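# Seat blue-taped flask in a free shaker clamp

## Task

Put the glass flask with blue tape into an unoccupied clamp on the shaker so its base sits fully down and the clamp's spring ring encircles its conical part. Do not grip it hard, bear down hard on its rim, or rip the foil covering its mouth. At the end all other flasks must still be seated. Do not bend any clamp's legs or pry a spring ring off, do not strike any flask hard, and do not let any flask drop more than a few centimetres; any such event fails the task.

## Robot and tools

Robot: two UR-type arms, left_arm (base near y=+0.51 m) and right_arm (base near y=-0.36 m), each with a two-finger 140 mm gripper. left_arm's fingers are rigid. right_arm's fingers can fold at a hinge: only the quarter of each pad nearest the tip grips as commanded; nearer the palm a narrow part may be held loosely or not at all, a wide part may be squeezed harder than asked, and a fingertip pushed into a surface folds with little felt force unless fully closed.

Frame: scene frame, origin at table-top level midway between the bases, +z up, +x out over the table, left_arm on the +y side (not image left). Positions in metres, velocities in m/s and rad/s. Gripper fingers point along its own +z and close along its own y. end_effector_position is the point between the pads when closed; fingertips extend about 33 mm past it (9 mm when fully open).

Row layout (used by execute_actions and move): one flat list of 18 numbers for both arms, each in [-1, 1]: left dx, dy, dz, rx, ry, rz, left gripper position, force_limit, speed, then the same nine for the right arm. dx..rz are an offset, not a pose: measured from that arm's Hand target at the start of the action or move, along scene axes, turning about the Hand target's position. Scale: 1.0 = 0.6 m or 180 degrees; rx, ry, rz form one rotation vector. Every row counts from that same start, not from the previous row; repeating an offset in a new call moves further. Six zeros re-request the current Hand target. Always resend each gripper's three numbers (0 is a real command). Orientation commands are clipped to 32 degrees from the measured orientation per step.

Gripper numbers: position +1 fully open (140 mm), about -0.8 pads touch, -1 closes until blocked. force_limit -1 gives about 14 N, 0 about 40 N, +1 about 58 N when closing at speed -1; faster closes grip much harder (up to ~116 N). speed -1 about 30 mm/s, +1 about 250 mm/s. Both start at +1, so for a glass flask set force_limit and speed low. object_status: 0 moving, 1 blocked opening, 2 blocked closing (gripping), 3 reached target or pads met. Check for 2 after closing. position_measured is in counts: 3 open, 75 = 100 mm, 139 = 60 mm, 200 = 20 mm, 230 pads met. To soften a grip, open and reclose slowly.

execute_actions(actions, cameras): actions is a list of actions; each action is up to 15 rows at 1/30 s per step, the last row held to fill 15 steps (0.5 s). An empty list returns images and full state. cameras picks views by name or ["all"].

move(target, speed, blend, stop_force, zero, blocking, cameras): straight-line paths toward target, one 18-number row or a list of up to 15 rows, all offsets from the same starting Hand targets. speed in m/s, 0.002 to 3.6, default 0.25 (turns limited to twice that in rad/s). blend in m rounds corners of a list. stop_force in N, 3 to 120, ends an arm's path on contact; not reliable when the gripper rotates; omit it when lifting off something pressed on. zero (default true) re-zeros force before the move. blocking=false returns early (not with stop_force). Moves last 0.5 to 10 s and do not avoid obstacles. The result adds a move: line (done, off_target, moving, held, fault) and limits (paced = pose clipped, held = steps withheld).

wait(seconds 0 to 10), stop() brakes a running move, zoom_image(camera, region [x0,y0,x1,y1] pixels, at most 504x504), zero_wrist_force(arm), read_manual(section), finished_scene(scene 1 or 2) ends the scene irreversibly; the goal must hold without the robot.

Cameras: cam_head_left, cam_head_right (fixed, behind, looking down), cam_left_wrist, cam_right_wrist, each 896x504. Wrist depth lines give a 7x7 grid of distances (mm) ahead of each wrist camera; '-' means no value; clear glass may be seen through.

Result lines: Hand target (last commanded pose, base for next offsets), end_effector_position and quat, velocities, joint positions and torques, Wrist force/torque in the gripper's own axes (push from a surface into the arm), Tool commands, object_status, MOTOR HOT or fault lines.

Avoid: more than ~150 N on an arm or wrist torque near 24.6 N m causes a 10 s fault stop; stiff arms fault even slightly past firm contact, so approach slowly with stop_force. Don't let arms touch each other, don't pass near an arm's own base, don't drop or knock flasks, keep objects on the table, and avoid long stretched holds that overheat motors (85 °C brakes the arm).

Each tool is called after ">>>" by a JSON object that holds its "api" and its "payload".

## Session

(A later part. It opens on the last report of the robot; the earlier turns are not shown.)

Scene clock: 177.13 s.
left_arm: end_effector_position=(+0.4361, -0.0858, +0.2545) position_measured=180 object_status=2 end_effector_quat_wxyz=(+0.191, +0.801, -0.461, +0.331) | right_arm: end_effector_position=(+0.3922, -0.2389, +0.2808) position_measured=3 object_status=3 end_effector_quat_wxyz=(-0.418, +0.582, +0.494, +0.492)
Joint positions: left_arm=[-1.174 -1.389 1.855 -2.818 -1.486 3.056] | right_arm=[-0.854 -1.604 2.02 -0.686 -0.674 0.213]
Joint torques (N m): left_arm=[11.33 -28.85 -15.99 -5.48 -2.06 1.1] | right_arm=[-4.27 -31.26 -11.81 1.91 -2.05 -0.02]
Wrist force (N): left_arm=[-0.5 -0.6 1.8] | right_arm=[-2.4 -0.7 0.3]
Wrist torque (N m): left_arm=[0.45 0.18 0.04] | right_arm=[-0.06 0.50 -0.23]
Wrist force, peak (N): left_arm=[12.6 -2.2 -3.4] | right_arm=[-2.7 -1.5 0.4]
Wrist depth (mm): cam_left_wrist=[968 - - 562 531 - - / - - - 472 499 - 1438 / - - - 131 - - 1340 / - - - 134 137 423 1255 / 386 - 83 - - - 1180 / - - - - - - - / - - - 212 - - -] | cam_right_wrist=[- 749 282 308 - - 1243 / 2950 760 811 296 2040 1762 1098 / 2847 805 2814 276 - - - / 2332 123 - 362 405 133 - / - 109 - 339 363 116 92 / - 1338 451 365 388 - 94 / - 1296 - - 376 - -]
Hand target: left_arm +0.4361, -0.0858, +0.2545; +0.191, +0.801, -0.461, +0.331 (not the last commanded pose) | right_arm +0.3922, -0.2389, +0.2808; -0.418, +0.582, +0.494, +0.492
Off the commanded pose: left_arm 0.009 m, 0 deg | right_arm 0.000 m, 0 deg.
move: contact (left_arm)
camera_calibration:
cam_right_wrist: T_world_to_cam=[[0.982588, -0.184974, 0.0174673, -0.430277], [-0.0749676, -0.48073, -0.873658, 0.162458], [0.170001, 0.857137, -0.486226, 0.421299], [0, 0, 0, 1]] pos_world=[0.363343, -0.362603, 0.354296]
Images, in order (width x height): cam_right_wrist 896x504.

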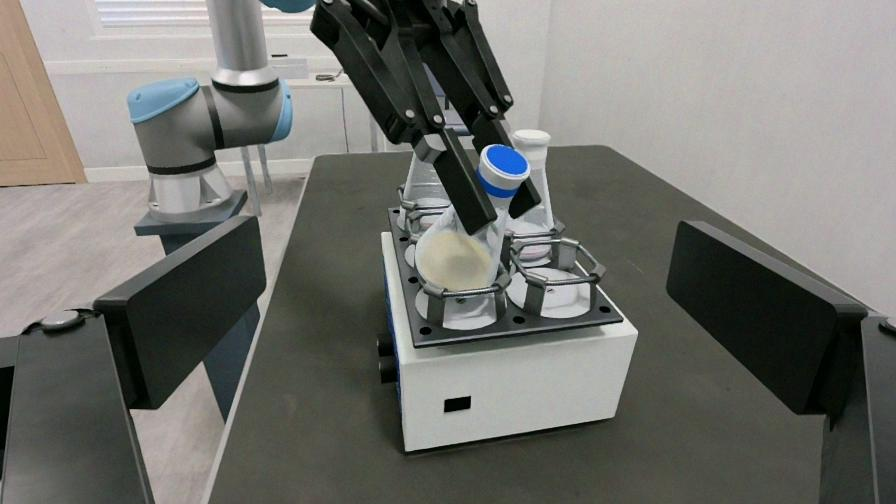

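>>> {"api": "move", "payload": {"target": [[0.0075,-0.0125,0.0017,0,0,0,-1,-0.02,-1,0,0,0,0,0,0,1,1,1]], "speed": 0.03, "stop_force": 14}}

>>> {"api": "move", "payload": {"target": [[0,0,-0.0167,0,0,0,-1,-0.02,-1,0,0,0,0,0,0,1,1,1]], "speed": 0.025, "stop_force": 14, "cameras": ["cam_right_wrist"]}}

>>> {"api": "zoom_image", "payload": {"camera": "cam_right_wrist", "region": [390, 150, 570, 330]}}

Scene clock: 179.73 s.
left_arm: end_effector_position=(+0.4406, -0.0933, +0.2555) position_measured=180 object_status=2 end_effector_quat_wxyz=(+0.191, +0.801, -0.461, +0.331) | right_arm: end_effector_position=(+0.3922, -0.2389, +0.2808) position_measured=3 object_status=3 end_effector_quat_wxyz=(-0.418, +0.582, +0.494, +0.492)
Joint positions: left_arm=[-1.171 -1.371 1.83 -2.811 -1.488 3.057] | right_arm=[-0.854 -1.604 2.02 -0.686 -0.674 0.213]
Joint torques (N m): left_arm=[1.48 -38.26 -16.11 -5.64 0.62 -0.6] | right_arm=[-3.87 -30.85 -12.91 1.81 -2.23 -0.06]
Wrist force (N): left_arm=[-0.2 0.5 1.0] | right_arm=[-2.3 -0.9 0.1]
Wrist torque (N m): left_arm=[0.39 0.12 -0.23] | right_arm=[-0.09 0.50 -0.23]
Wrist force, peak (N): left_arm=[-2.9 -1.1 2.4] | right_arm=[-2.7 -1.1 0.5]
Wrist depth (mm): cam_left_wrist=[- - - - - 543 552 / 457 - - - 498 500 1429 / - - 452 134 454 - 1318 / - - 227 138 137 416 1242 / - - 83 216 - - 1108 / - - - - - - - / - - - 210 - - -] | cam_right_wrist=[2661 738 280 297 - 2246 - / 2721 763 805 277 - - 1172 / 2881 800 2751 273 272 - - / 2401 127 - 349 405 133 1212 / - 109 - 346 364 116 92 / - 1331 - 366 387 - 94 / - 1218 - 382 - - -]
Hand target: left_arm +0.4406, -0.0933, +0.2555; +0.191, +0.801, -0.461, +0.331 | right_arm +0.3922, -0.2389, +0.2808; -0.418, +0.582, +0.494, +0.492
Off the commanded pose: left_arm 0.000 m, 0 deg | right_arm 0.000 m, 0 deg.
move: done

Scene clock: 181.20 s.
left_arm: end_effector_position=(+0.4407, -0.0933, +0.2475) position_measured=180 object_status=2 end_effector_quat_wxyz=(+0.191, +0.801, -0.461, +0.332) | right_arm: end_effector_position=(+0.3922, -0.2389, +0.2808) position_measured=3 object_status=3 end_effector_quat_wxyz=(-0.418, +0.582, +0.494, +0.492)
Joint positions: left_arm=[-1.171 -1.362 1.842 -2.833 -1.488 3.057] | right_arm=[-0.854 -1.604 2.02 -0.686 -0.674 0.213]
Joint torques (N m): left_arm=[-3.17 -36.25 -21.98 -3.32 0.02 -1.06] | right_arm=[-3.85 -30.09 -11.32 1.82 -1.91 -0.03]
Wrist force (N): left_arm=[6.4 2.5 0.7] | right_arm=[-2.6 -1.1 0.4]
Wrist torque (N m): left_arm=[0.39 0.13 -0.28] | right_arm=[-0.15 0.56 -0.23]
Wrist force, peak (N): left_arm=[19.7 2.4 -2.2] | right_arm=[-2.7 -1.1 0.2]
Wrist depth (mm): cam_left_wrist=[934 528 507 499 528 - - / - 461 466 479 488 - 1455 / - - - 138 - - 1340 / 393 - - 139 119 - 1248 / - - 83 - - - 1192 / - - - - - - - / - - - - - - -] | cam_right_wrist=[- 749 285 305 2167 - 1302 / - 756 844 285 2310 - 1212 / 2814 800 - 275 280 - - / 2354 127 - 357 382 142 1237 / - 109 - 346 362 116 92 / - 1368 - 367 392 - 94 / - 1224 381 377 - - -]
Hand target: left_arm +0.4407, -0.0933, +0.2475; +0.191, +0.801, -0.461, +0.332 (not the last commanded pose) | right_arm +0.3922, -0.2389, +0.2808; -0.418, +0.582, +0.494, +0.492
Off the commanded pose: left_arm 0.002 m, 0 deg | right_arm 0.000 m, 0 deg.
move: contact (left_arm)
camera_calibration:
cam_right_wrist: T_world_to_cam=[[0.982588, -0.184974, 0.0174673, -0.430277], [-0.0749676, -0.48073, -0.873658, 0.162458], [0.170001, 0.857137, -0.486226, 0.421299], [0, 0, 0, 1]] pos_world=[0.363343, -0.362603, 0.354296]
Images, in order (width x height): cam_right_wrist 896x504.

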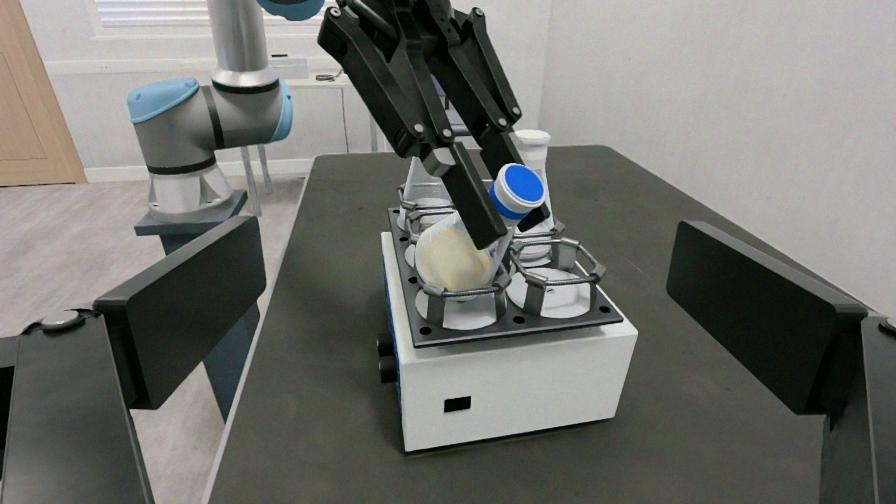

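Scaled by 2.800 from the camera's 896x504 image, which has a finer 1280x720 frame.

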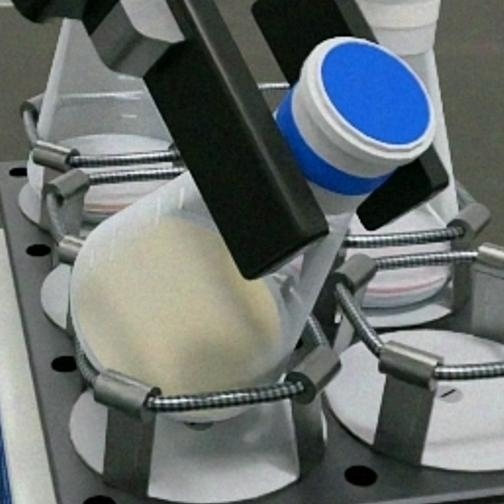

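>>> {"api": "move", "payload": {"target": [[-0.0233,0.0404,-0.0083,-0.0722,-0.0417,0,-1,-0.02,-1,0,0,0,0,0,0,1,1,1]], "speed": 0.03, "stop_force": 35, "zero": false, "cameras": ["cam_right_wrist"]}}

>>> {"api": "zoom_image", "payload": {"camera": "cam_right_wrist", "region": [390, 150, 570, 330]}}

Scene clock: 188.77 s.
left_arm: end_effector_position=(+0.4357, -0.0848, +0.2471) position_measured=180 object_status=2 end_effector_quat_wxyz=(+0.215, +0.783, -0.450, +0.372) | right_arm: end_effector_position=(+0.3922, -0.2389, +0.2808) position_measured=3 object_status=3 end_effector_quat_wxyz=(-0.418, +0.582, +0.494, +0.492)
Joint positions: left_arm=[-1.179 -1.376 1.951 -3.03 -1.474 3.061] | right_arm=[-0.854 -1.604 2.02 -0.686 -0.674 0.213]
Joint torques (N m): left_arm=[18.81 -7.12 5.51 8.52 0.28 -1.01] | right_arm=[-4.06 -30.27 -11.49 1.73 -2.11 0.12]
Wrist force (N): left_arm=[34.2 8.8 0.5] | right_arm=[-2.4 -0.8 0.5]
Wrist torque (N m): left_arm=[0.10 -0.05 -0.53] | right_arm=[-0.08 0.51 -0.23]
Wrist force, peak (N): left_arm=[41.8 12.6 -1.5] | right_arm=[-2.9 -1.1 0.2]
Wrist depth (mm): cam_left_wrist=[- 563 - - 593 648 653 / - 516 510 - 548 - 1501 / - 467 - 134 - 466 1403 / 418 418 225 138 119 425 1289 / 386 - 83 - - 397 1186 / - - - - - - - / - - - 201 - - -] | cam_right_wrist=[2814 722 311 336 3180 1800 - / 3549 758 787 312 - - - / 2814 790 2551 279 300 1475 - / 2332 127 - 363 391 133 1324 / - 109 - 346 362 116 92 / - 1399 - 368 389 - 94 / - 1309 - 375 - - -]
Hand target: left_arm +0.4357, -0.0847, +0.2469; +0.215, +0.783, -0.451, +0.372 (not the last commanded pose) | right_arm +0.3922, -0.2389, +0.2808; -0.418, +0.582, +0.494, +0.492
Off the commanded pose: left_arm 0.019 m, 9 deg | right_arm 0.000 m, 0 deg.
move: contact (left_arm)
camera_calibration:
cam_right_wrist: T_world_to_cam=[[0.982588, -0.184974, 0.0174673, -0.430277], [-0.0749676, -0.48073, -0.873658, 0.162458], [0.170001, 0.857137, -0.486226, 0.421299], [0, 0, 0, 1]] pos_world=[0.363343, -0.362603, 0.354296]
Images, in order (width x height): cam_right_wrist 896x504.

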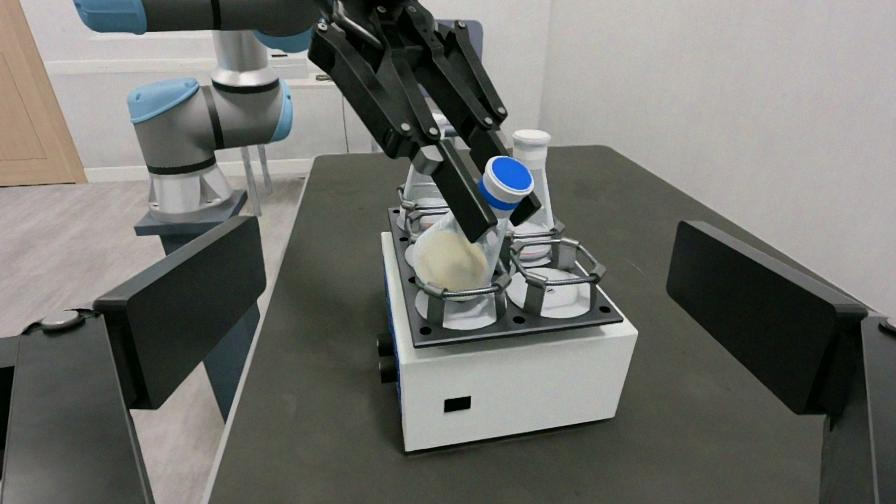

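Scaled by 2.800 from the camera's 896x504 image, which has a finer 1280x720 frame.

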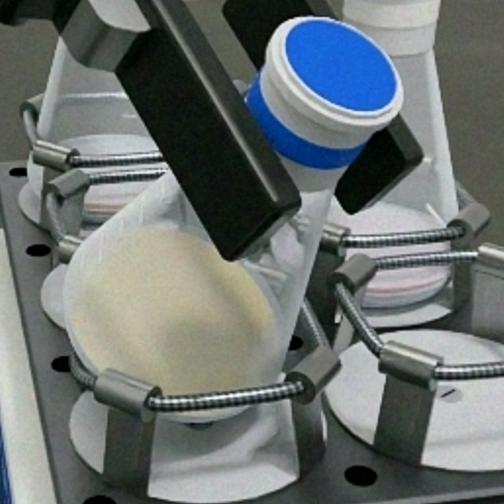

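>>> {"api": "move", "payload": {"target": [[0.004,-0.007,0.05,0,0,0,-1,-0.02,-1,0,0,0,0,0,0,1,1,1],[-0.0195,-0.0272,0.0635,0,0,-0.1667,-1,-0.02,-1,0,0,0,0,0,0,1,1,1]], "speed": 0.08, "cameras": ["cam_left_wrist","cam_right_wrist"]}}

>>> {"api": "zoom_image", "payload": {"camera": "cam_right_wrist", "region": [390, 130, 590, 330]}}

Scene clock: 198.87 s.
left_arm: end_effector_position=(+0.4241, -0.1010, +0.2849) position_measured=180 object_status=2 end_effector_quat_wxyz=(+0.304, +0.640, -0.638, +0.303) | right_arm: end_effector_position=(+0.3922, -0.2389, +0.2808) position_measured=3 object_status=3 end_effector_quat_wxyz=(-0.418, +0.582, +0.494, +0.492)
Joint positions: left_arm=[-0.975 -1.301 1.726 -2.787 -2.026 3.549] | right_arm=[-0.854 -1.604 2.02 -0.686 -0.674 0.213]
Joint torques (N m): left_arm=[-16.51 -42.81 -18.26 -5.31 -0.84 -0.39] | right_arm=[-3.07 -28.88 -12.79 1.94 -1.79 0.42]
Wrist force (N): left_arm=[-0.4 2.4 6.0] | right_arm=[-2.7 -1.2 0.1]
Wrist torque (N m): left_arm=[0.61 -0.05 -0.10] | right_arm=[-0.16 0.58 -0.24]
Wrist force, peak (N): left_arm=[35.4 8.9 0.6] | right_arm=[-2.8 -1.2 0.4]
Wrist depth (mm): cam_left_wrist=[- - - - 1811 1770 1825 / - 540 - - 1511 1647 297 / - - - 136 - 1473 309 / 444 - 113 138 121 - 1289 / 421 - 83 - - - 1229 / - - - - - - 1157 / - - - - - - -] | cam_right_wrist=[3309 2661 2111 282 2354 - - / 2524 777 2782 263 - - 1324 / 3061 800 2986 259 - - - / 2332 122 - 326 399 132 1224 / - 109 - 345 362 116 92 / - 1345 - 373 383 - 94 / - 1218 383 - 361 394 -]
Hand target: left_arm +0.4240, -0.1011, +0.2850; +0.304, +0.639, -0.638, +0.303 | right_arm +0.3922, -0.2389, +0.2808; -0.418, +0.582, +0.494, +0.492
Off the commanded pose: left_arm 0.000 m, 0 deg | right_arm 0.000 m, 0 deg.
move: done
camera_calibration:
cam_left_wrist: T_world_to_cam=[[-0.999496, -0.0210471, 0.0237821, 0.422722], [-0.0299779, 0.872464, -0.487758, 0.236829], [-0.0104832, -0.488225, -0.872655, 0.34989], [0, 0, 0, 1]] pos_world=[0.433276, -0.0269026, 0.410795]
cam_right_wrist: T_world_to_cam=[[0.982588, -0.184974, 0.0174673, -0.430277], [-0.0749676, -0.48073, -0.873658, 0.162458], [0.170001, 0.857137, -0.486226, 0.421299], [0, 0, 0, 1]] pos_world=[0.363343, -0.362603, 0.354296]
Images, in order (width x height): cam_left_wrist 896x504, cam_right_wrist 896x504.

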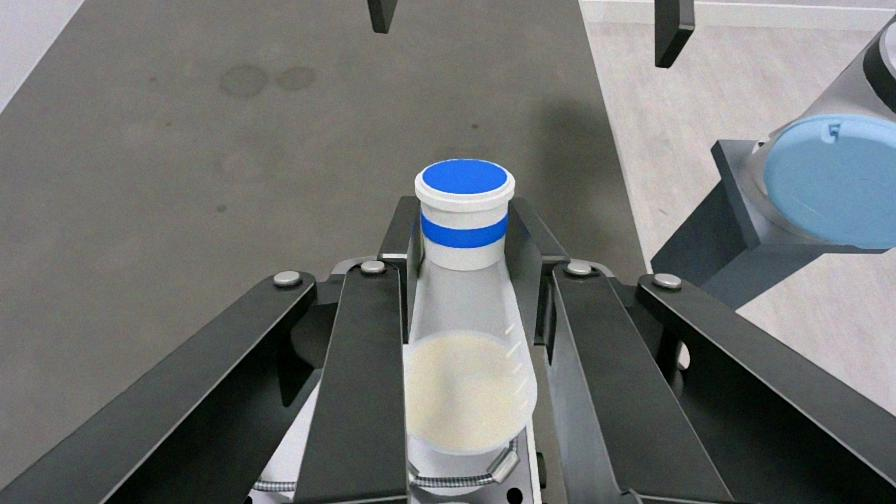

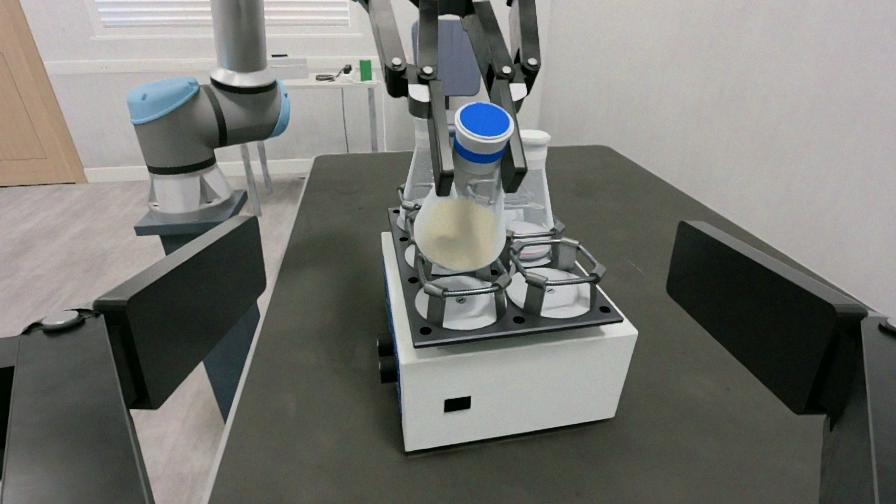

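Scaled by 2.520 from the camera's 896x504 image, which has a finer 1280x720 frame.

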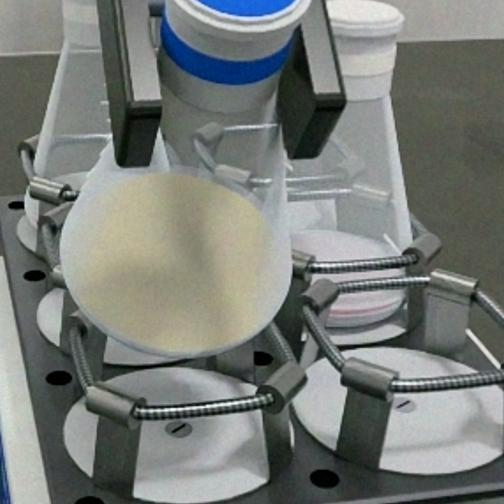

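>>> {"api": "move", "payload": {"target": [[0.0025,0.0067,0,0,0,0,-1,-0.02,-1,0,0,0,0,0,0,1,1,1],[0.0025,0.0067,-0.0683,0,0,0,-1,-0.02,-1,0,0,0,0,0,0,1,1,1]], "speed": 0.03, "stop_force": 10, "cameras": ["cam_right_wrist","cam_head_left","cam_left_wrist"]}}

>>> {"api": "zoom_image", "payload": {"camera": "cam_right_wrist", "region": [390, 150, 570, 330]}}

Scene clock: 207.77 s.
left_arm: end_effector_position=(+0.4255, -0.0971, +0.2458) position_measured=180 object_status=2 end_effector_quat_wxyz=(+0.304, +0.639, -0.638, +0.304) | right_arm: end_effector_position=(+0.3922, -0.2389, +0.2808) position_measured=3 object_status=3 end_effector_quat_wxyz=(-0.418, +0.582, +0.494, +0.492)
Joint positions: left_arm=[-0.968 -1.262 1.786 -2.884 -2.031 3.555] | right_arm=[-0.854 -1.604 2.02 -0.686 -0.674 0.213]
Joint torques (N m): left_arm=[-8.11 -30.22 -13.6 -3.09 -0.4 -1.49] | right_arm=[-2.64 -30.36 -12.72 1.84 -1.89 0.55]
Wrist force (N): left_arm=[7.8 -1.7 4.1] | right_arm=[-2.8 -0.9 0.2]
Wrist torque (N m): left_arm=[0.73 -0.15 -0.10] | right_arm=[-0.10 0.60 -0.23]
Wrist force, peak (N): left_arm=[19.0 -3.7 5.2] | right_arm=[-2.7 -1.1 0.5]
Wrist depth (mm): cam_left_wrist=[570 577 - 584 1898 1797 1811 / - - 535 510 519 1614 286 / - - - 141 - 1420 310 / - - - 140 136 - 1255 / 378 - 83 230 - - 1180 / - - - 190 - - 1124 / - - - 174 - - -] | cam_right_wrist=[2847 763 444 323 - - - / 2986 780 856 298 317 - 1230 / 3023 808 2377 286 - - - / 2288 127 - 348 405 133 1212 / - 109 - 340 361 116 92 / - 1383 - 367 385 - 94 / - 1243 361 393 - - -]
Hand target: left_arm +0.4255, -0.0970, +0.2458; +0.304, +0.639, -0.638, +0.304 (not the last commanded pose) | right_arm +0.3922, -0.2389, +0.2808; -0.418, +0.582, +0.494, +0.492
Off the commanded pose: left_arm 0.002 m, 0 deg | right_arm 0.000 m, 0 deg.
move: contact (left_arm); path passed 1 of 2 targets
camera_calibration:
cam_left_wrist: T_world_to_cam=[[-0.99951, -0.0205577, 0.023622, 0.425114], [-0.0294749, 0.872367, -0.487962, 0.214162], [-0.0105757, -0.488419, -0.872545, 0.31773], [0, 0, 0, 1]] pos_world=[0.434578, -0.0229029, 0.371694]
cam_right_wrist: T_world_to_cam=[[0.982588, -0.184974, 0.0174673, -0.430277], [-0.0749676, -0.48073, -0.873658, 0.162458], [0.170001, 0.857137, -0.486226, 0.421299], [0, 0, 0, 1]] pos_world=[0.363343, -0.362603, 0.354296]
Images, in order (width x height): cam_head_left 896x504, cam_left_wrist 896x504, cam_right_wrist 896x504.

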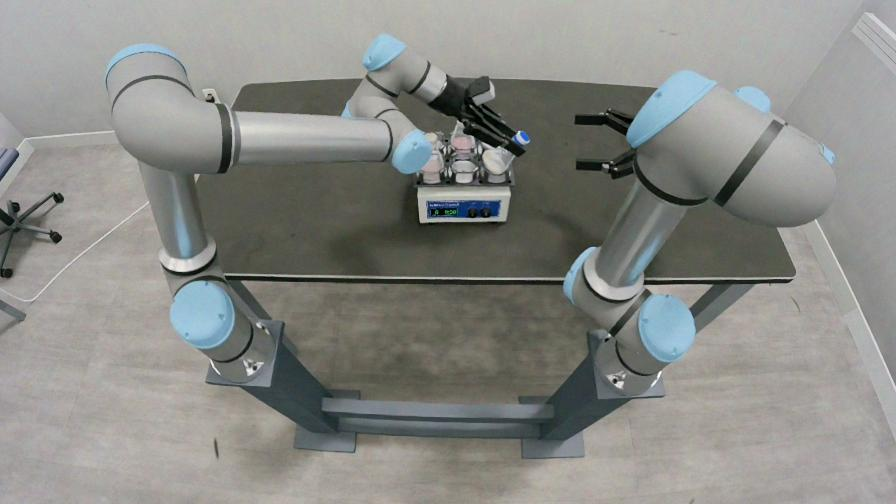

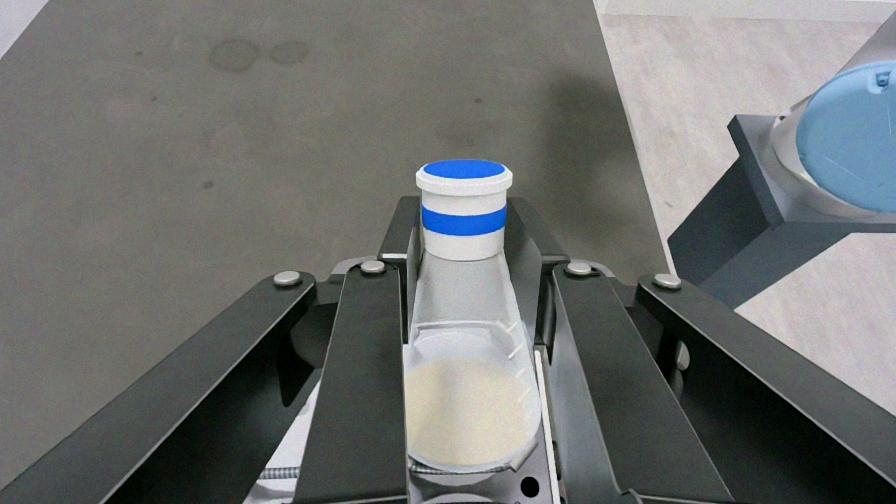

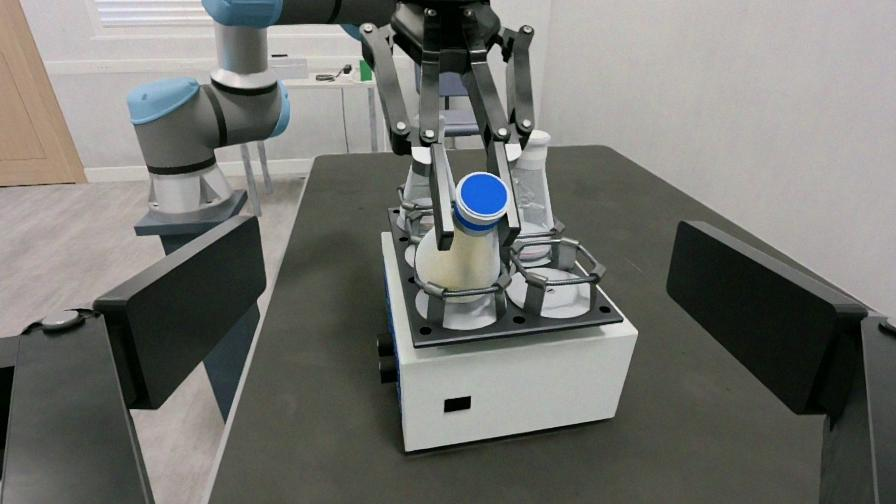

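Scaled by 2.800 from the camera's 896x504 image, which has a finer 1280x720 frame.

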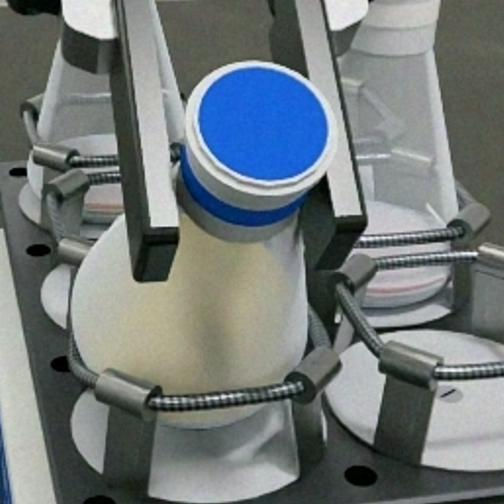

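>>> {"api": "move", "payload": {"target": [0,-0.0117,-0.002,0,0,0,-1,-0.02,-1,0,0,0,0,0,0,1,1,1], "speed": 0.02, "stop_force": 14, "cameras": ["cam_right_wrist"]}}

>>> {"api": "zoom_image", "payload": {"camera": "cam_right_wrist", "region": [390, 150, 570, 330]}}

Scene clock: 210.77 s.
left_arm: end_effector_position=(+0.4255, -0.1041, +0.2446) position_measured=180 object_status=2 end_effector_quat_wxyz=(+0.304, +0.639, -0.638, +0.304) | right_arm: end_effector_position=(+0.3922, -0.2389, +0.2808) position_measured=3 object_status=3 end_effector_quat_wxyz=(-0.418, +0.582, +0.494, +0.492)
Joint positions: left_arm=[-0.976 -1.25 1.773 -2.886 -2.025 3.549] | right_arm=[-0.854 -1.604 2.02 -0.686 -0.674 0.213]
Joint torques (N m): left_arm=[10.89 -43.02 -13.24 -2.92 -2.97 0.88] | right_arm=[-2.75 -30.9 -12.26 1.76 -1.76 0.34]
Wrist force (N): left_arm=[3.0 0.3 3.2] | right_arm=[-2.4 -1.0 0.3]
Wrist torque (N m): left_arm=[0.87 -0.31 0.04] | right_arm=[-0.11 0.52 -0.23]
Wrist force, peak (N): left_arm=[7.8 -1.7 4.3] | right_arm=[-2.8 -1.1 0.6]
Wrist depth (mm): cam_left_wrist=[- - 538 600 636 1797 1783 / - - 529 516 - 1839 285 / 439 446 - 147 445 1429 306 / 402 - 414 143 137 - 1303 / - - 83 200 - - 1186 / - - - 202 - - - / - - - 171 - - -] | cam_right_wrist=[2605 2661 431 318 - - - / 2950 772 2401 295 2473 - 1256 / 3023 805 3354 278 - - - / 2354 127 - 344 392 133 - / - 109 - 336 361 123 92 / - 1360 - 363 393 - 94 / - 1206 395 379 424 - -]
Hand target: left_arm +0.4255, -0.1041, +0.2446; +0.304, +0.639, -0.638, +0.304 | right_arm +0.3922, -0.2389, +0.2808; -0.418, +0.582, +0.494, +0.492
Off the commanded pose: left_arm 0.000 m, 0 deg | right_arm 0.000 m, 0 deg.
move: done
camera_calibration:
cam_right_wrist: T_world_to_cam=[[0.982588, -0.184974, 0.0174673, -0.430277], [-0.0749676, -0.48073, -0.873658, 0.162458], [0.170001, 0.857137, -0.486226, 0.421299], [0, 0, 0, 1]] pos_world=[0.363343, -0.362603, 0.354296]
Images, in order (width x height): cam_right_wrist 896x504.

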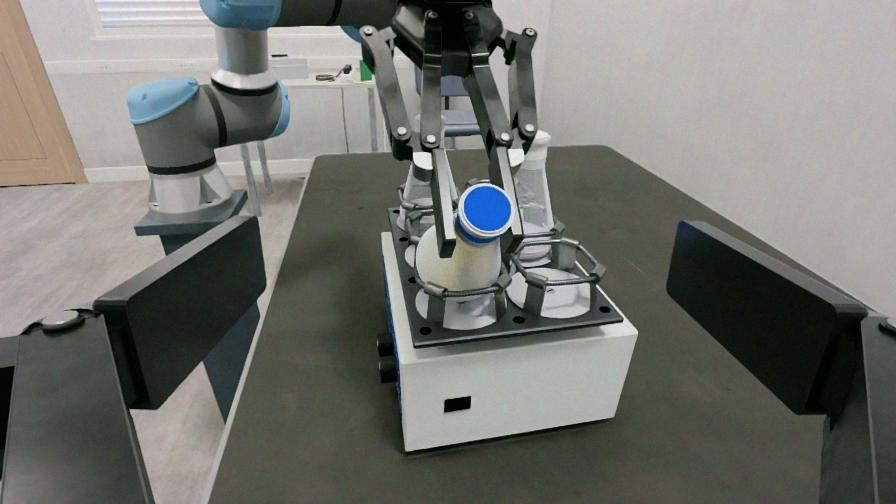

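Scaled by 2.800 from the camera's 896x504 image, which has a finer 1280x720 frame.

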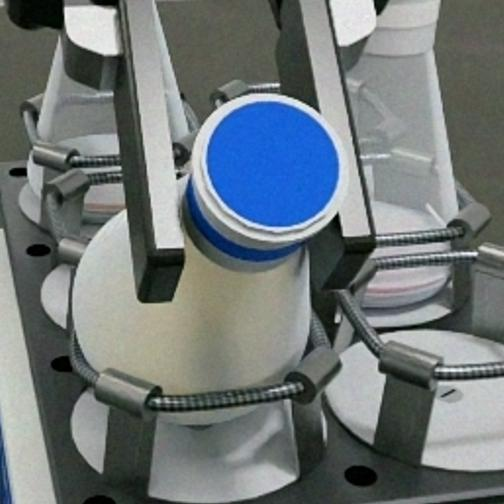

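>>> {"api": "move", "payload": {"target": [0,0.042,-0.007,-0.067,0,0,-1,-0.02,-1,0,0,0,0,0,0,1,1,1], "speed": 0.04, "stop_force": 35, "cameras": ["cam_right_wrist","cam_left_wrist"]}}

>>> {"api": "zoom_image", "payload": {"camera": "cam_right_wrist", "region": [390, 150, 570, 330]}}

Scene clock: 215.30 s.
left_arm: end_effector_position=(+0.4256, -0.0923, +0.2429) position_measured=180 object_status=2 end_effector_quat_wxyz=(+0.335, +0.623, -0.622, +0.335) | right_arm: end_effector_position=(+0.3922, -0.2389, +0.2808) position_measured=3 object_status=3 end_effector_quat_wxyz=(-0.418, +0.582, +0.494, +0.492)
Joint positions: left_arm=[-0.943 -1.235 1.85 -3.07 -2.088 3.526] | right_arm=[-0.854 -1.604 2.02 -0.686 -0.674 0.213]
Joint torques (N m): left_arm=[-16.84 -19.96 10.44 7.58 -3.63 -1.09] | right_arm=[-1.61 -29.38 -11.48 1.82 -1.93 0.69]
Wrist force (N): left_arm=[41.0 -15.8 9.0] | right_arm=[-2.5 -0.9 0.3]
Wrist torque (N m): left_arm=[1.15 -0.56 0.18] | right_arm=[-0.09 0.54 -0.23]
Wrist force, peak (N): left_arm=[46.0 -16.8 10.0] | right_arm=[-2.7 -1.2 0.4]
Wrist depth (mm): cam_left_wrist=[- - - 698 680 1757 1659 / - - - - 590 1770 286 / - 479 - - - 1560 309 / - - - - 136 - 446 / - - 83 212 - - 1198 / - - - - - - 1129 / - - - 191 - - -] | cam_right_wrist=[2661 405 422 342 - 1632 - / 2058 756 3309 317 - - - / 2499 798 2721 289 - - - / 2288 118 - 353 407 133 1424 / - 109 539 347 362 116 92 / - - 453 360 396 430 94 / - 1183 396 383 387 - -]
Hand target: left_arm +0.4255, -0.0922, +0.2429; +0.335, +0.624, -0.622, +0.335 (not the last commanded pose) | right_arm +0.3922, -0.2389, +0.2808; -0.418, +0.582, +0.494, +0.492
Off the commanded pose: left_arm 0.014 m, 6 deg | right_arm 0.000 m, 0 deg.
move: contact (left_arm)
camera_calibration:
cam_left_wrist: T_world_to_cam=[[-0.999523, -0.01817, 0.0249587, 0.425355], [-0.029183, 0.819837, -0.571852, 0.223953], [-0.0100715, -0.572308, -0.819977, 0.296804], [0, 0, 0, 1]] pos_world=[0.434677, -0.0060128, 0.360824]
cam_right_wrist: T_world_to_cam=[[0.982588, -0.184974, 0.0174673, -0.430277], [-0.0749676, -0.48073, -0.873658, 0.162458], [0.170001, 0.857137, -0.486226, 0.421299], [0, 0, 0, 1]] pos_world=[0.363343, -0.362603, 0.354296]
Images, in order (width x height): cam_left_wrist 896x504, cam_right_wrist 896x504.

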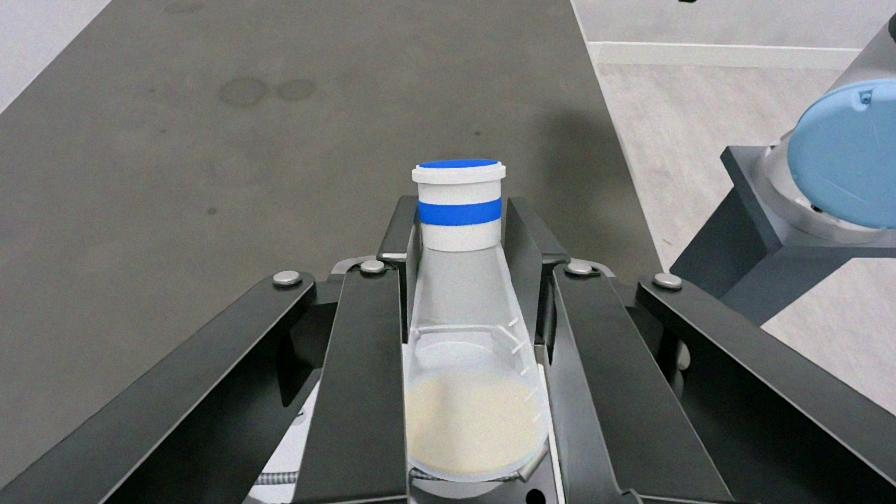

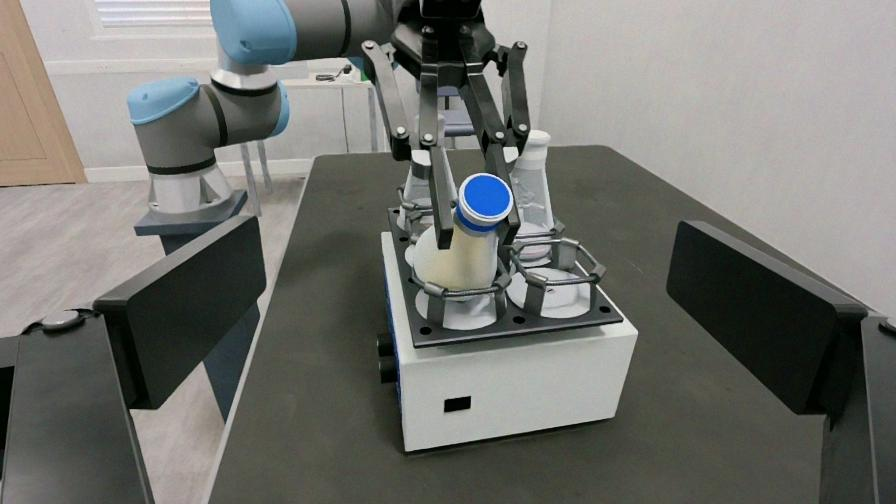

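Scaled by 2.800 from the camera's 896x504 image, which has a finer 1280x720 frame.

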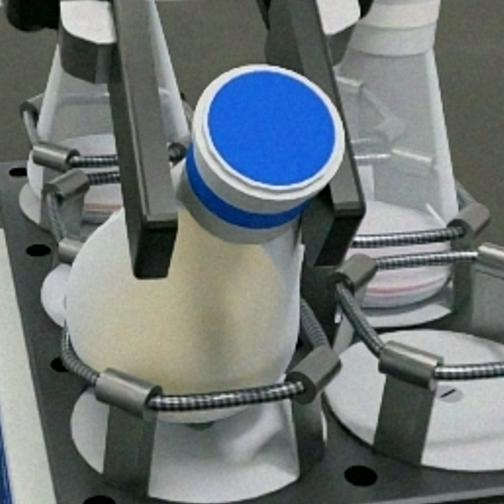

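>>> {"api": "zoom_image", "payload": {"camera": "cam_left_wrist", "region": [380, 304, 580, 504]}}

Scaled by 2.520 from the camera's 896x504 image, which has a finer 1280x720 frame.

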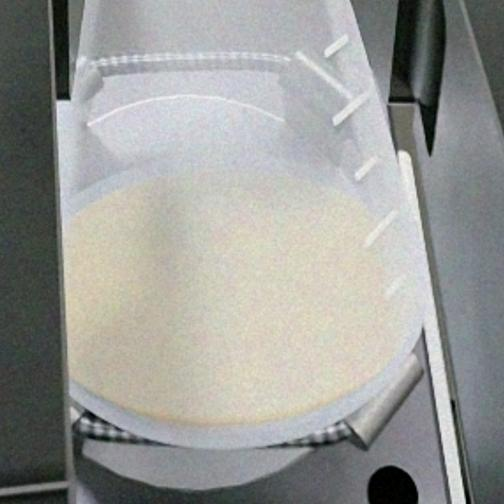

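>>> {"api": "move", "payload": {"target": [[0,-0.01,0.007,0,0,0,-1,-0.02,-1,0,0,0,0,0,0,1,1,1],[0.003,-0.01,0.007,0,-0.027,0,-1,-0.02,-1,0,0,0,0,0,0,1,1,1]], "speed": 0.03, "cameras": ["cam_right_wrist","cam_left_wrist"]}}

>>> {"api": "zoom_image", "payload": {"camera": "cam_right_wrist", "region": [390, 150, 570, 330]}}

>>> {"api": "zoom_image", "payload": {"camera": "cam_left_wrist", "region": [380, 304, 580, 504]}}

Scene clock: 222.97 s.
left_arm: end_effector_position=(+0.4273, -0.0983, +0.2470) position_measured=180 object_status=2 end_effector_quat_wxyz=(+0.308, +0.609, -0.636, +0.361) | right_arm: end_effector_position=(+0.3922, -0.2389, +0.2808) position_measured=3 object_status=3 end_effector_quat_wxyz=(-0.418, +0.582, +0.494, +0.492)
Joint positions: left_arm=[-0.97 -1.245 1.859 -3.098 -2.024 3.568] | right_arm=[-0.854 -1.604 2.02 -0.686 -0.674 0.213]
Joint torques (N m): left_arm=[2.18 -35.95 -25.77 -3.22 -0.67 -1.27] | right_arm=[-1.95 -28.87 -12.63 1.65 -2.01 0.84]
Wrist force (N): left_arm=[2.0 3.4 4.0] | right_arm=[-2.7 -0.9 0.3]
Wrist torque (N m): left_arm=[-0.31 -0.21 -0.59] | right_arm=[-0.10 0.58 -0.23]
Wrist force, peak (N): left_arm=[41.1 -16.0 8.9] | right_arm=[-2.8 -1.1 0.5]
Wrist depth (mm): cam_left_wrist=[- - - - - 1797 1757 / - 623 - - - 1682 289 / - - - 153 - 1482 416 / 498 468 456 144 120 438 443 / - - 83 - - - 1157 / - - - 185 - - 1059 / - - - 157 - - -] | cam_right_wrist=[2751 770 426 334 - - 1237 / 2721 756 830 308 - - - / 2633 811 - 270 - - 1166 / 2473 127 - 349 384 132 1237 / - 109 - 342 361 116 92 / - 1360 455 367 389 - 94 / - 1206 401 366 - 397 -]
Hand target: left_arm +0.4273, -0.0982, +0.2471; +0.308, +0.609, -0.636, +0.361 | right_arm +0.3922, -0.2389, +0.2808; -0.418, +0.582, +0.494, +0.492
Off the commanded pose: left_arm 0.000 m, 0 deg | right_arm 0.000 m, 0 deg.
move: done
camera_calibration:
cam_left_wrist: T_world_to_cam=[[-0.998035, -0.0180809, -0.0600008, 0.447175], [0.0195347, 0.819997, -0.572035, 0.210587], [0.0595434, -0.572083, -0.818032, 0.266539], [0, 0, 0, 1]] pos_world=[0.426312, -0.0121131, 0.365331]
cam_right_wrist: T_world_to_cam=[[0.982588, -0.184974, 0.0174673, -0.430277], [-0.0749676, -0.48073, -0.873658, 0.162458], [0.170001, 0.857137, -0.486226, 0.421299], [0, 0, 0, 1]] pos_world=[0.363343, -0.362603, 0.354296]
Images, in order (width x height): cam_left_wrist 896x504, cam_right_wrist 896x504.

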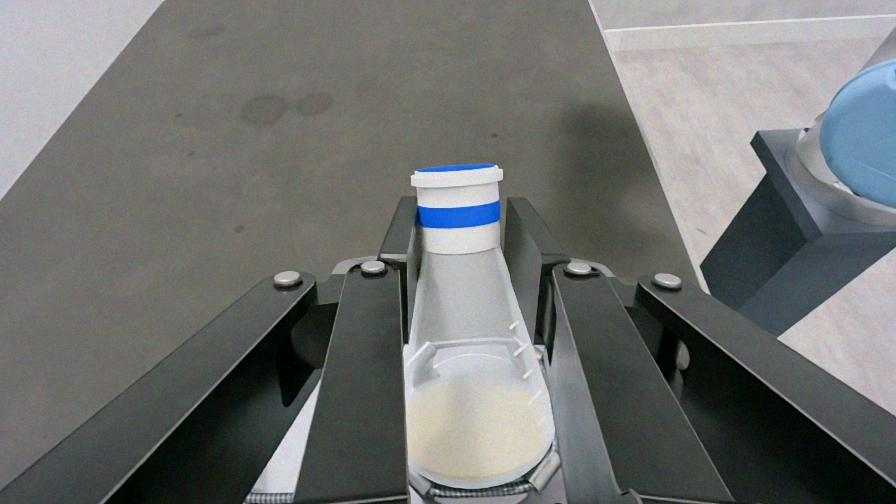

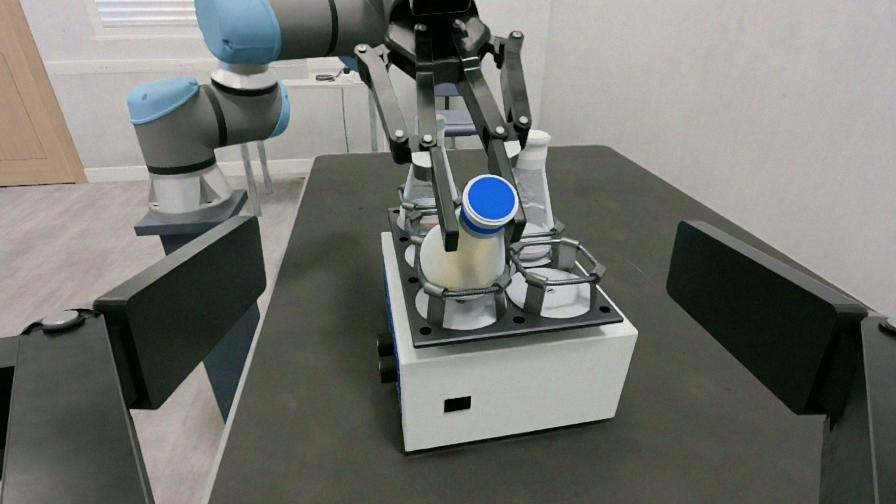

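Scaled by 2.800 from the camera's 896x504 image, which has a finer 1280x720 frame.

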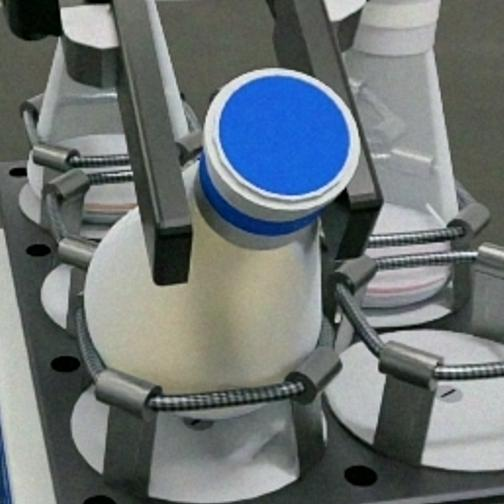

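Scaled by 2.520 from the camera's 896x504 image, which has a finer 1280x720 frame.

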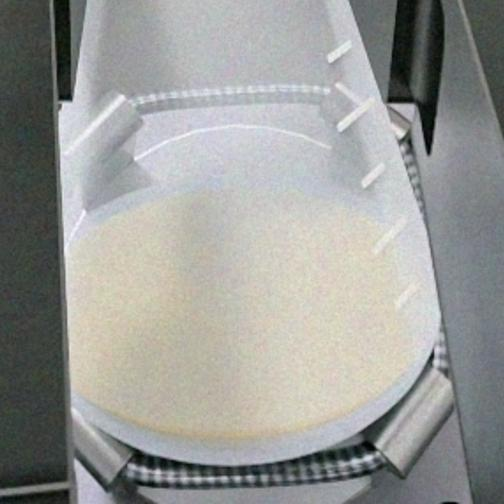

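>>> {"api": "move", "payload": {"target": [[0,-0.005,-0.009,0,0,0,-1,-0.02,-1,0,0,0,0,0,0,1,1,1],[0,0.03,-0.014,-0.05,0,0,-1,-0.02,-1,0,0,0,0,0,0,1,1,1]], "speed": 0.04, "stop_force": 35, "cameras": ["cam_right_wrist","cam_left_wrist"]}}

>>> {"api": "zoom_image", "payload": {"camera": "cam_right_wrist", "region": [390, 150, 570, 330]}}

>>> {"api": "zoom_image", "payload": {"camera": "cam_left_wrist", "region": [380, 304, 580, 504]}}

Scene clock: 226.60 s.
left_arm: end_effector_position=(+0.4272, -0.0925, +0.2406) position_measured=180 object_status=2 end_effector_quat_wxyz=(+0.328, +0.598, -0.624, +0.382) | right_arm: end_effector_position=(+0.3922, -0.2389, +0.2808) position_measured=3 object_status=3 end_effector_quat_wxyz=(-0.418, +0.582, +0.494, +0.492)
Joint positions: left_arm=[-0.951 -1.215 1.904 -3.238 -2.062 3.546] | right_arm=[-0.854 -1.604 2.02 -0.686 -0.674 0.213]
Joint torques (N m): left_arm=[7.73 -16.22 3.81 3.56 7.39 -0.18] | right_arm=[0.05 -29.83 -11.96 1.61 -2.03 0.72]
Wrist force (N): left_arm=[41.5 17.4 13.6] | right_arm=[-2.6 -0.8 0.5]
Wrist torque (N m): left_arm=[-0.47 -0.44 -0.87] | right_arm=[-0.09 0.55 -0.23]
Wrist force, peak (N): left_arm=[48.9 17.9 15.8] | right_arm=[-2.9 -0.8 0.6]
Wrist depth (mm): cam_left_wrist=[- - - 835 - - - / 1296 - - 548 639 1811 286 / 540 - - 145 492 1592 307 / - - - 146 138 1482 484 / - - 83 - - - 1124 / - - - 194 - - - / - - - 157 - - -] | cam_right_wrist=[2377 442 430 354 - - - / - 753 803 329 - - - / 2986 808 2577 296 878 1590 1457 / 2288 127 765 352 392 132 - / - 109 - 346 363 116 92 / - 1309 455 363 389 - 95 / - 1183 383 384 - - -]
Hand target: left_arm +0.4272, -0.0925, +0.2406; +0.328, +0.598, -0.624, +0.382 (not the last commanded pose) | right_arm +0.3922, -0.2389, +0.2808; -0.418, +0.582, +0.494, +0.492
Off the commanded pose: left_arm 0.012 m, 5 deg | right_arm 0.000 m, 0 deg.
move: contact (left_arm); path passed 1 of 2 targets
camera_calibration:
cam_left_wrist: T_world_to_cam=[[-0.998052, -0.0218306, -0.0584353, 0.446132], [0.0195397, 0.780214, -0.625207, 0.211251], [0.0592407, -0.625132, -0.778268, 0.250212], [0, 0, 0, 1]] pos_world=[0.426312, 0.00133345, 0.352877]
cam_right_wrist: T_world_to_cam=[[0.982588, -0.184974, 0.0174673, -0.430277], [-0.0749676, -0.48073, -0.873658, 0.162458], [0.170001, 0.857137, -0.486226, 0.421299], [0, 0, 0, 1]] pos_world=[0.363343, -0.362603, 0.354296]
Images, in order (width x height): cam_left_wrist 896x504, cam_right_wrist 896x504.

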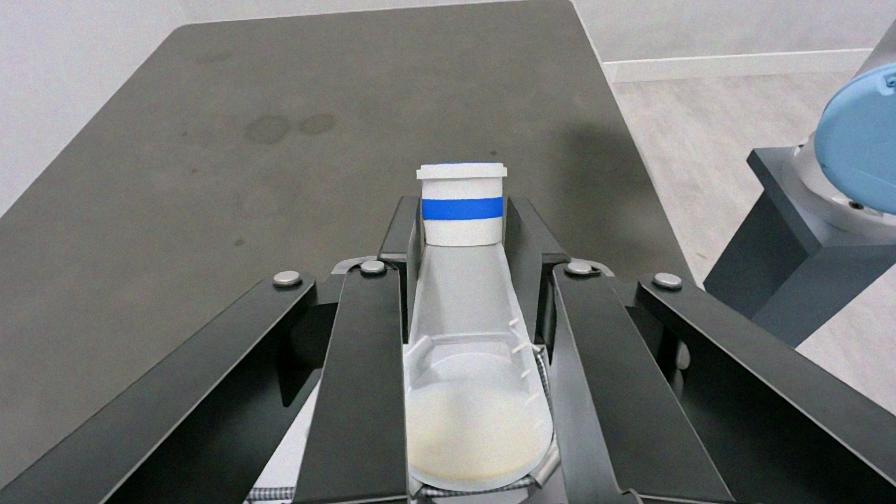

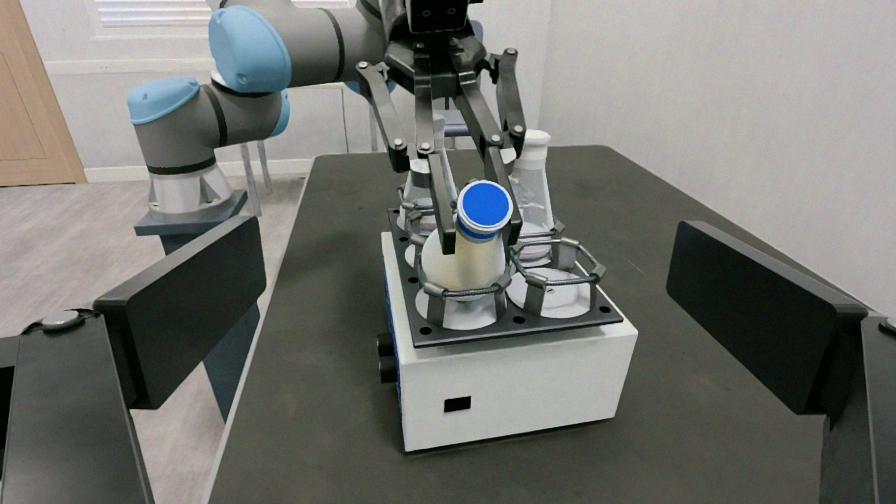

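Scaled by 2.800 from the camera's 896x504 image, which has a finer 1280x720 frame.

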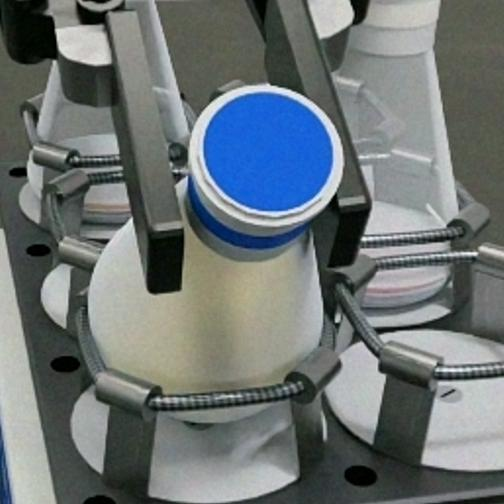

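Scaled by 2.520 from the camera's 896x504 image, which has a finer 1280x720 frame.

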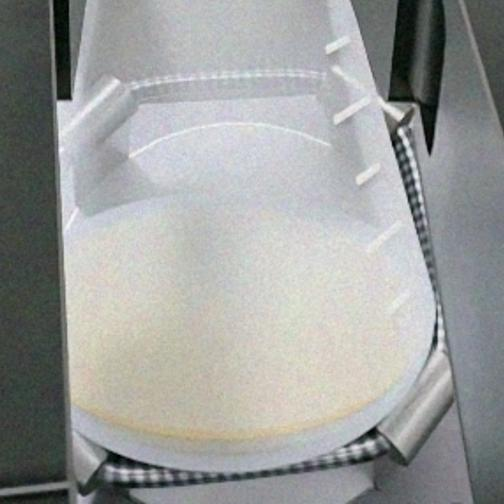

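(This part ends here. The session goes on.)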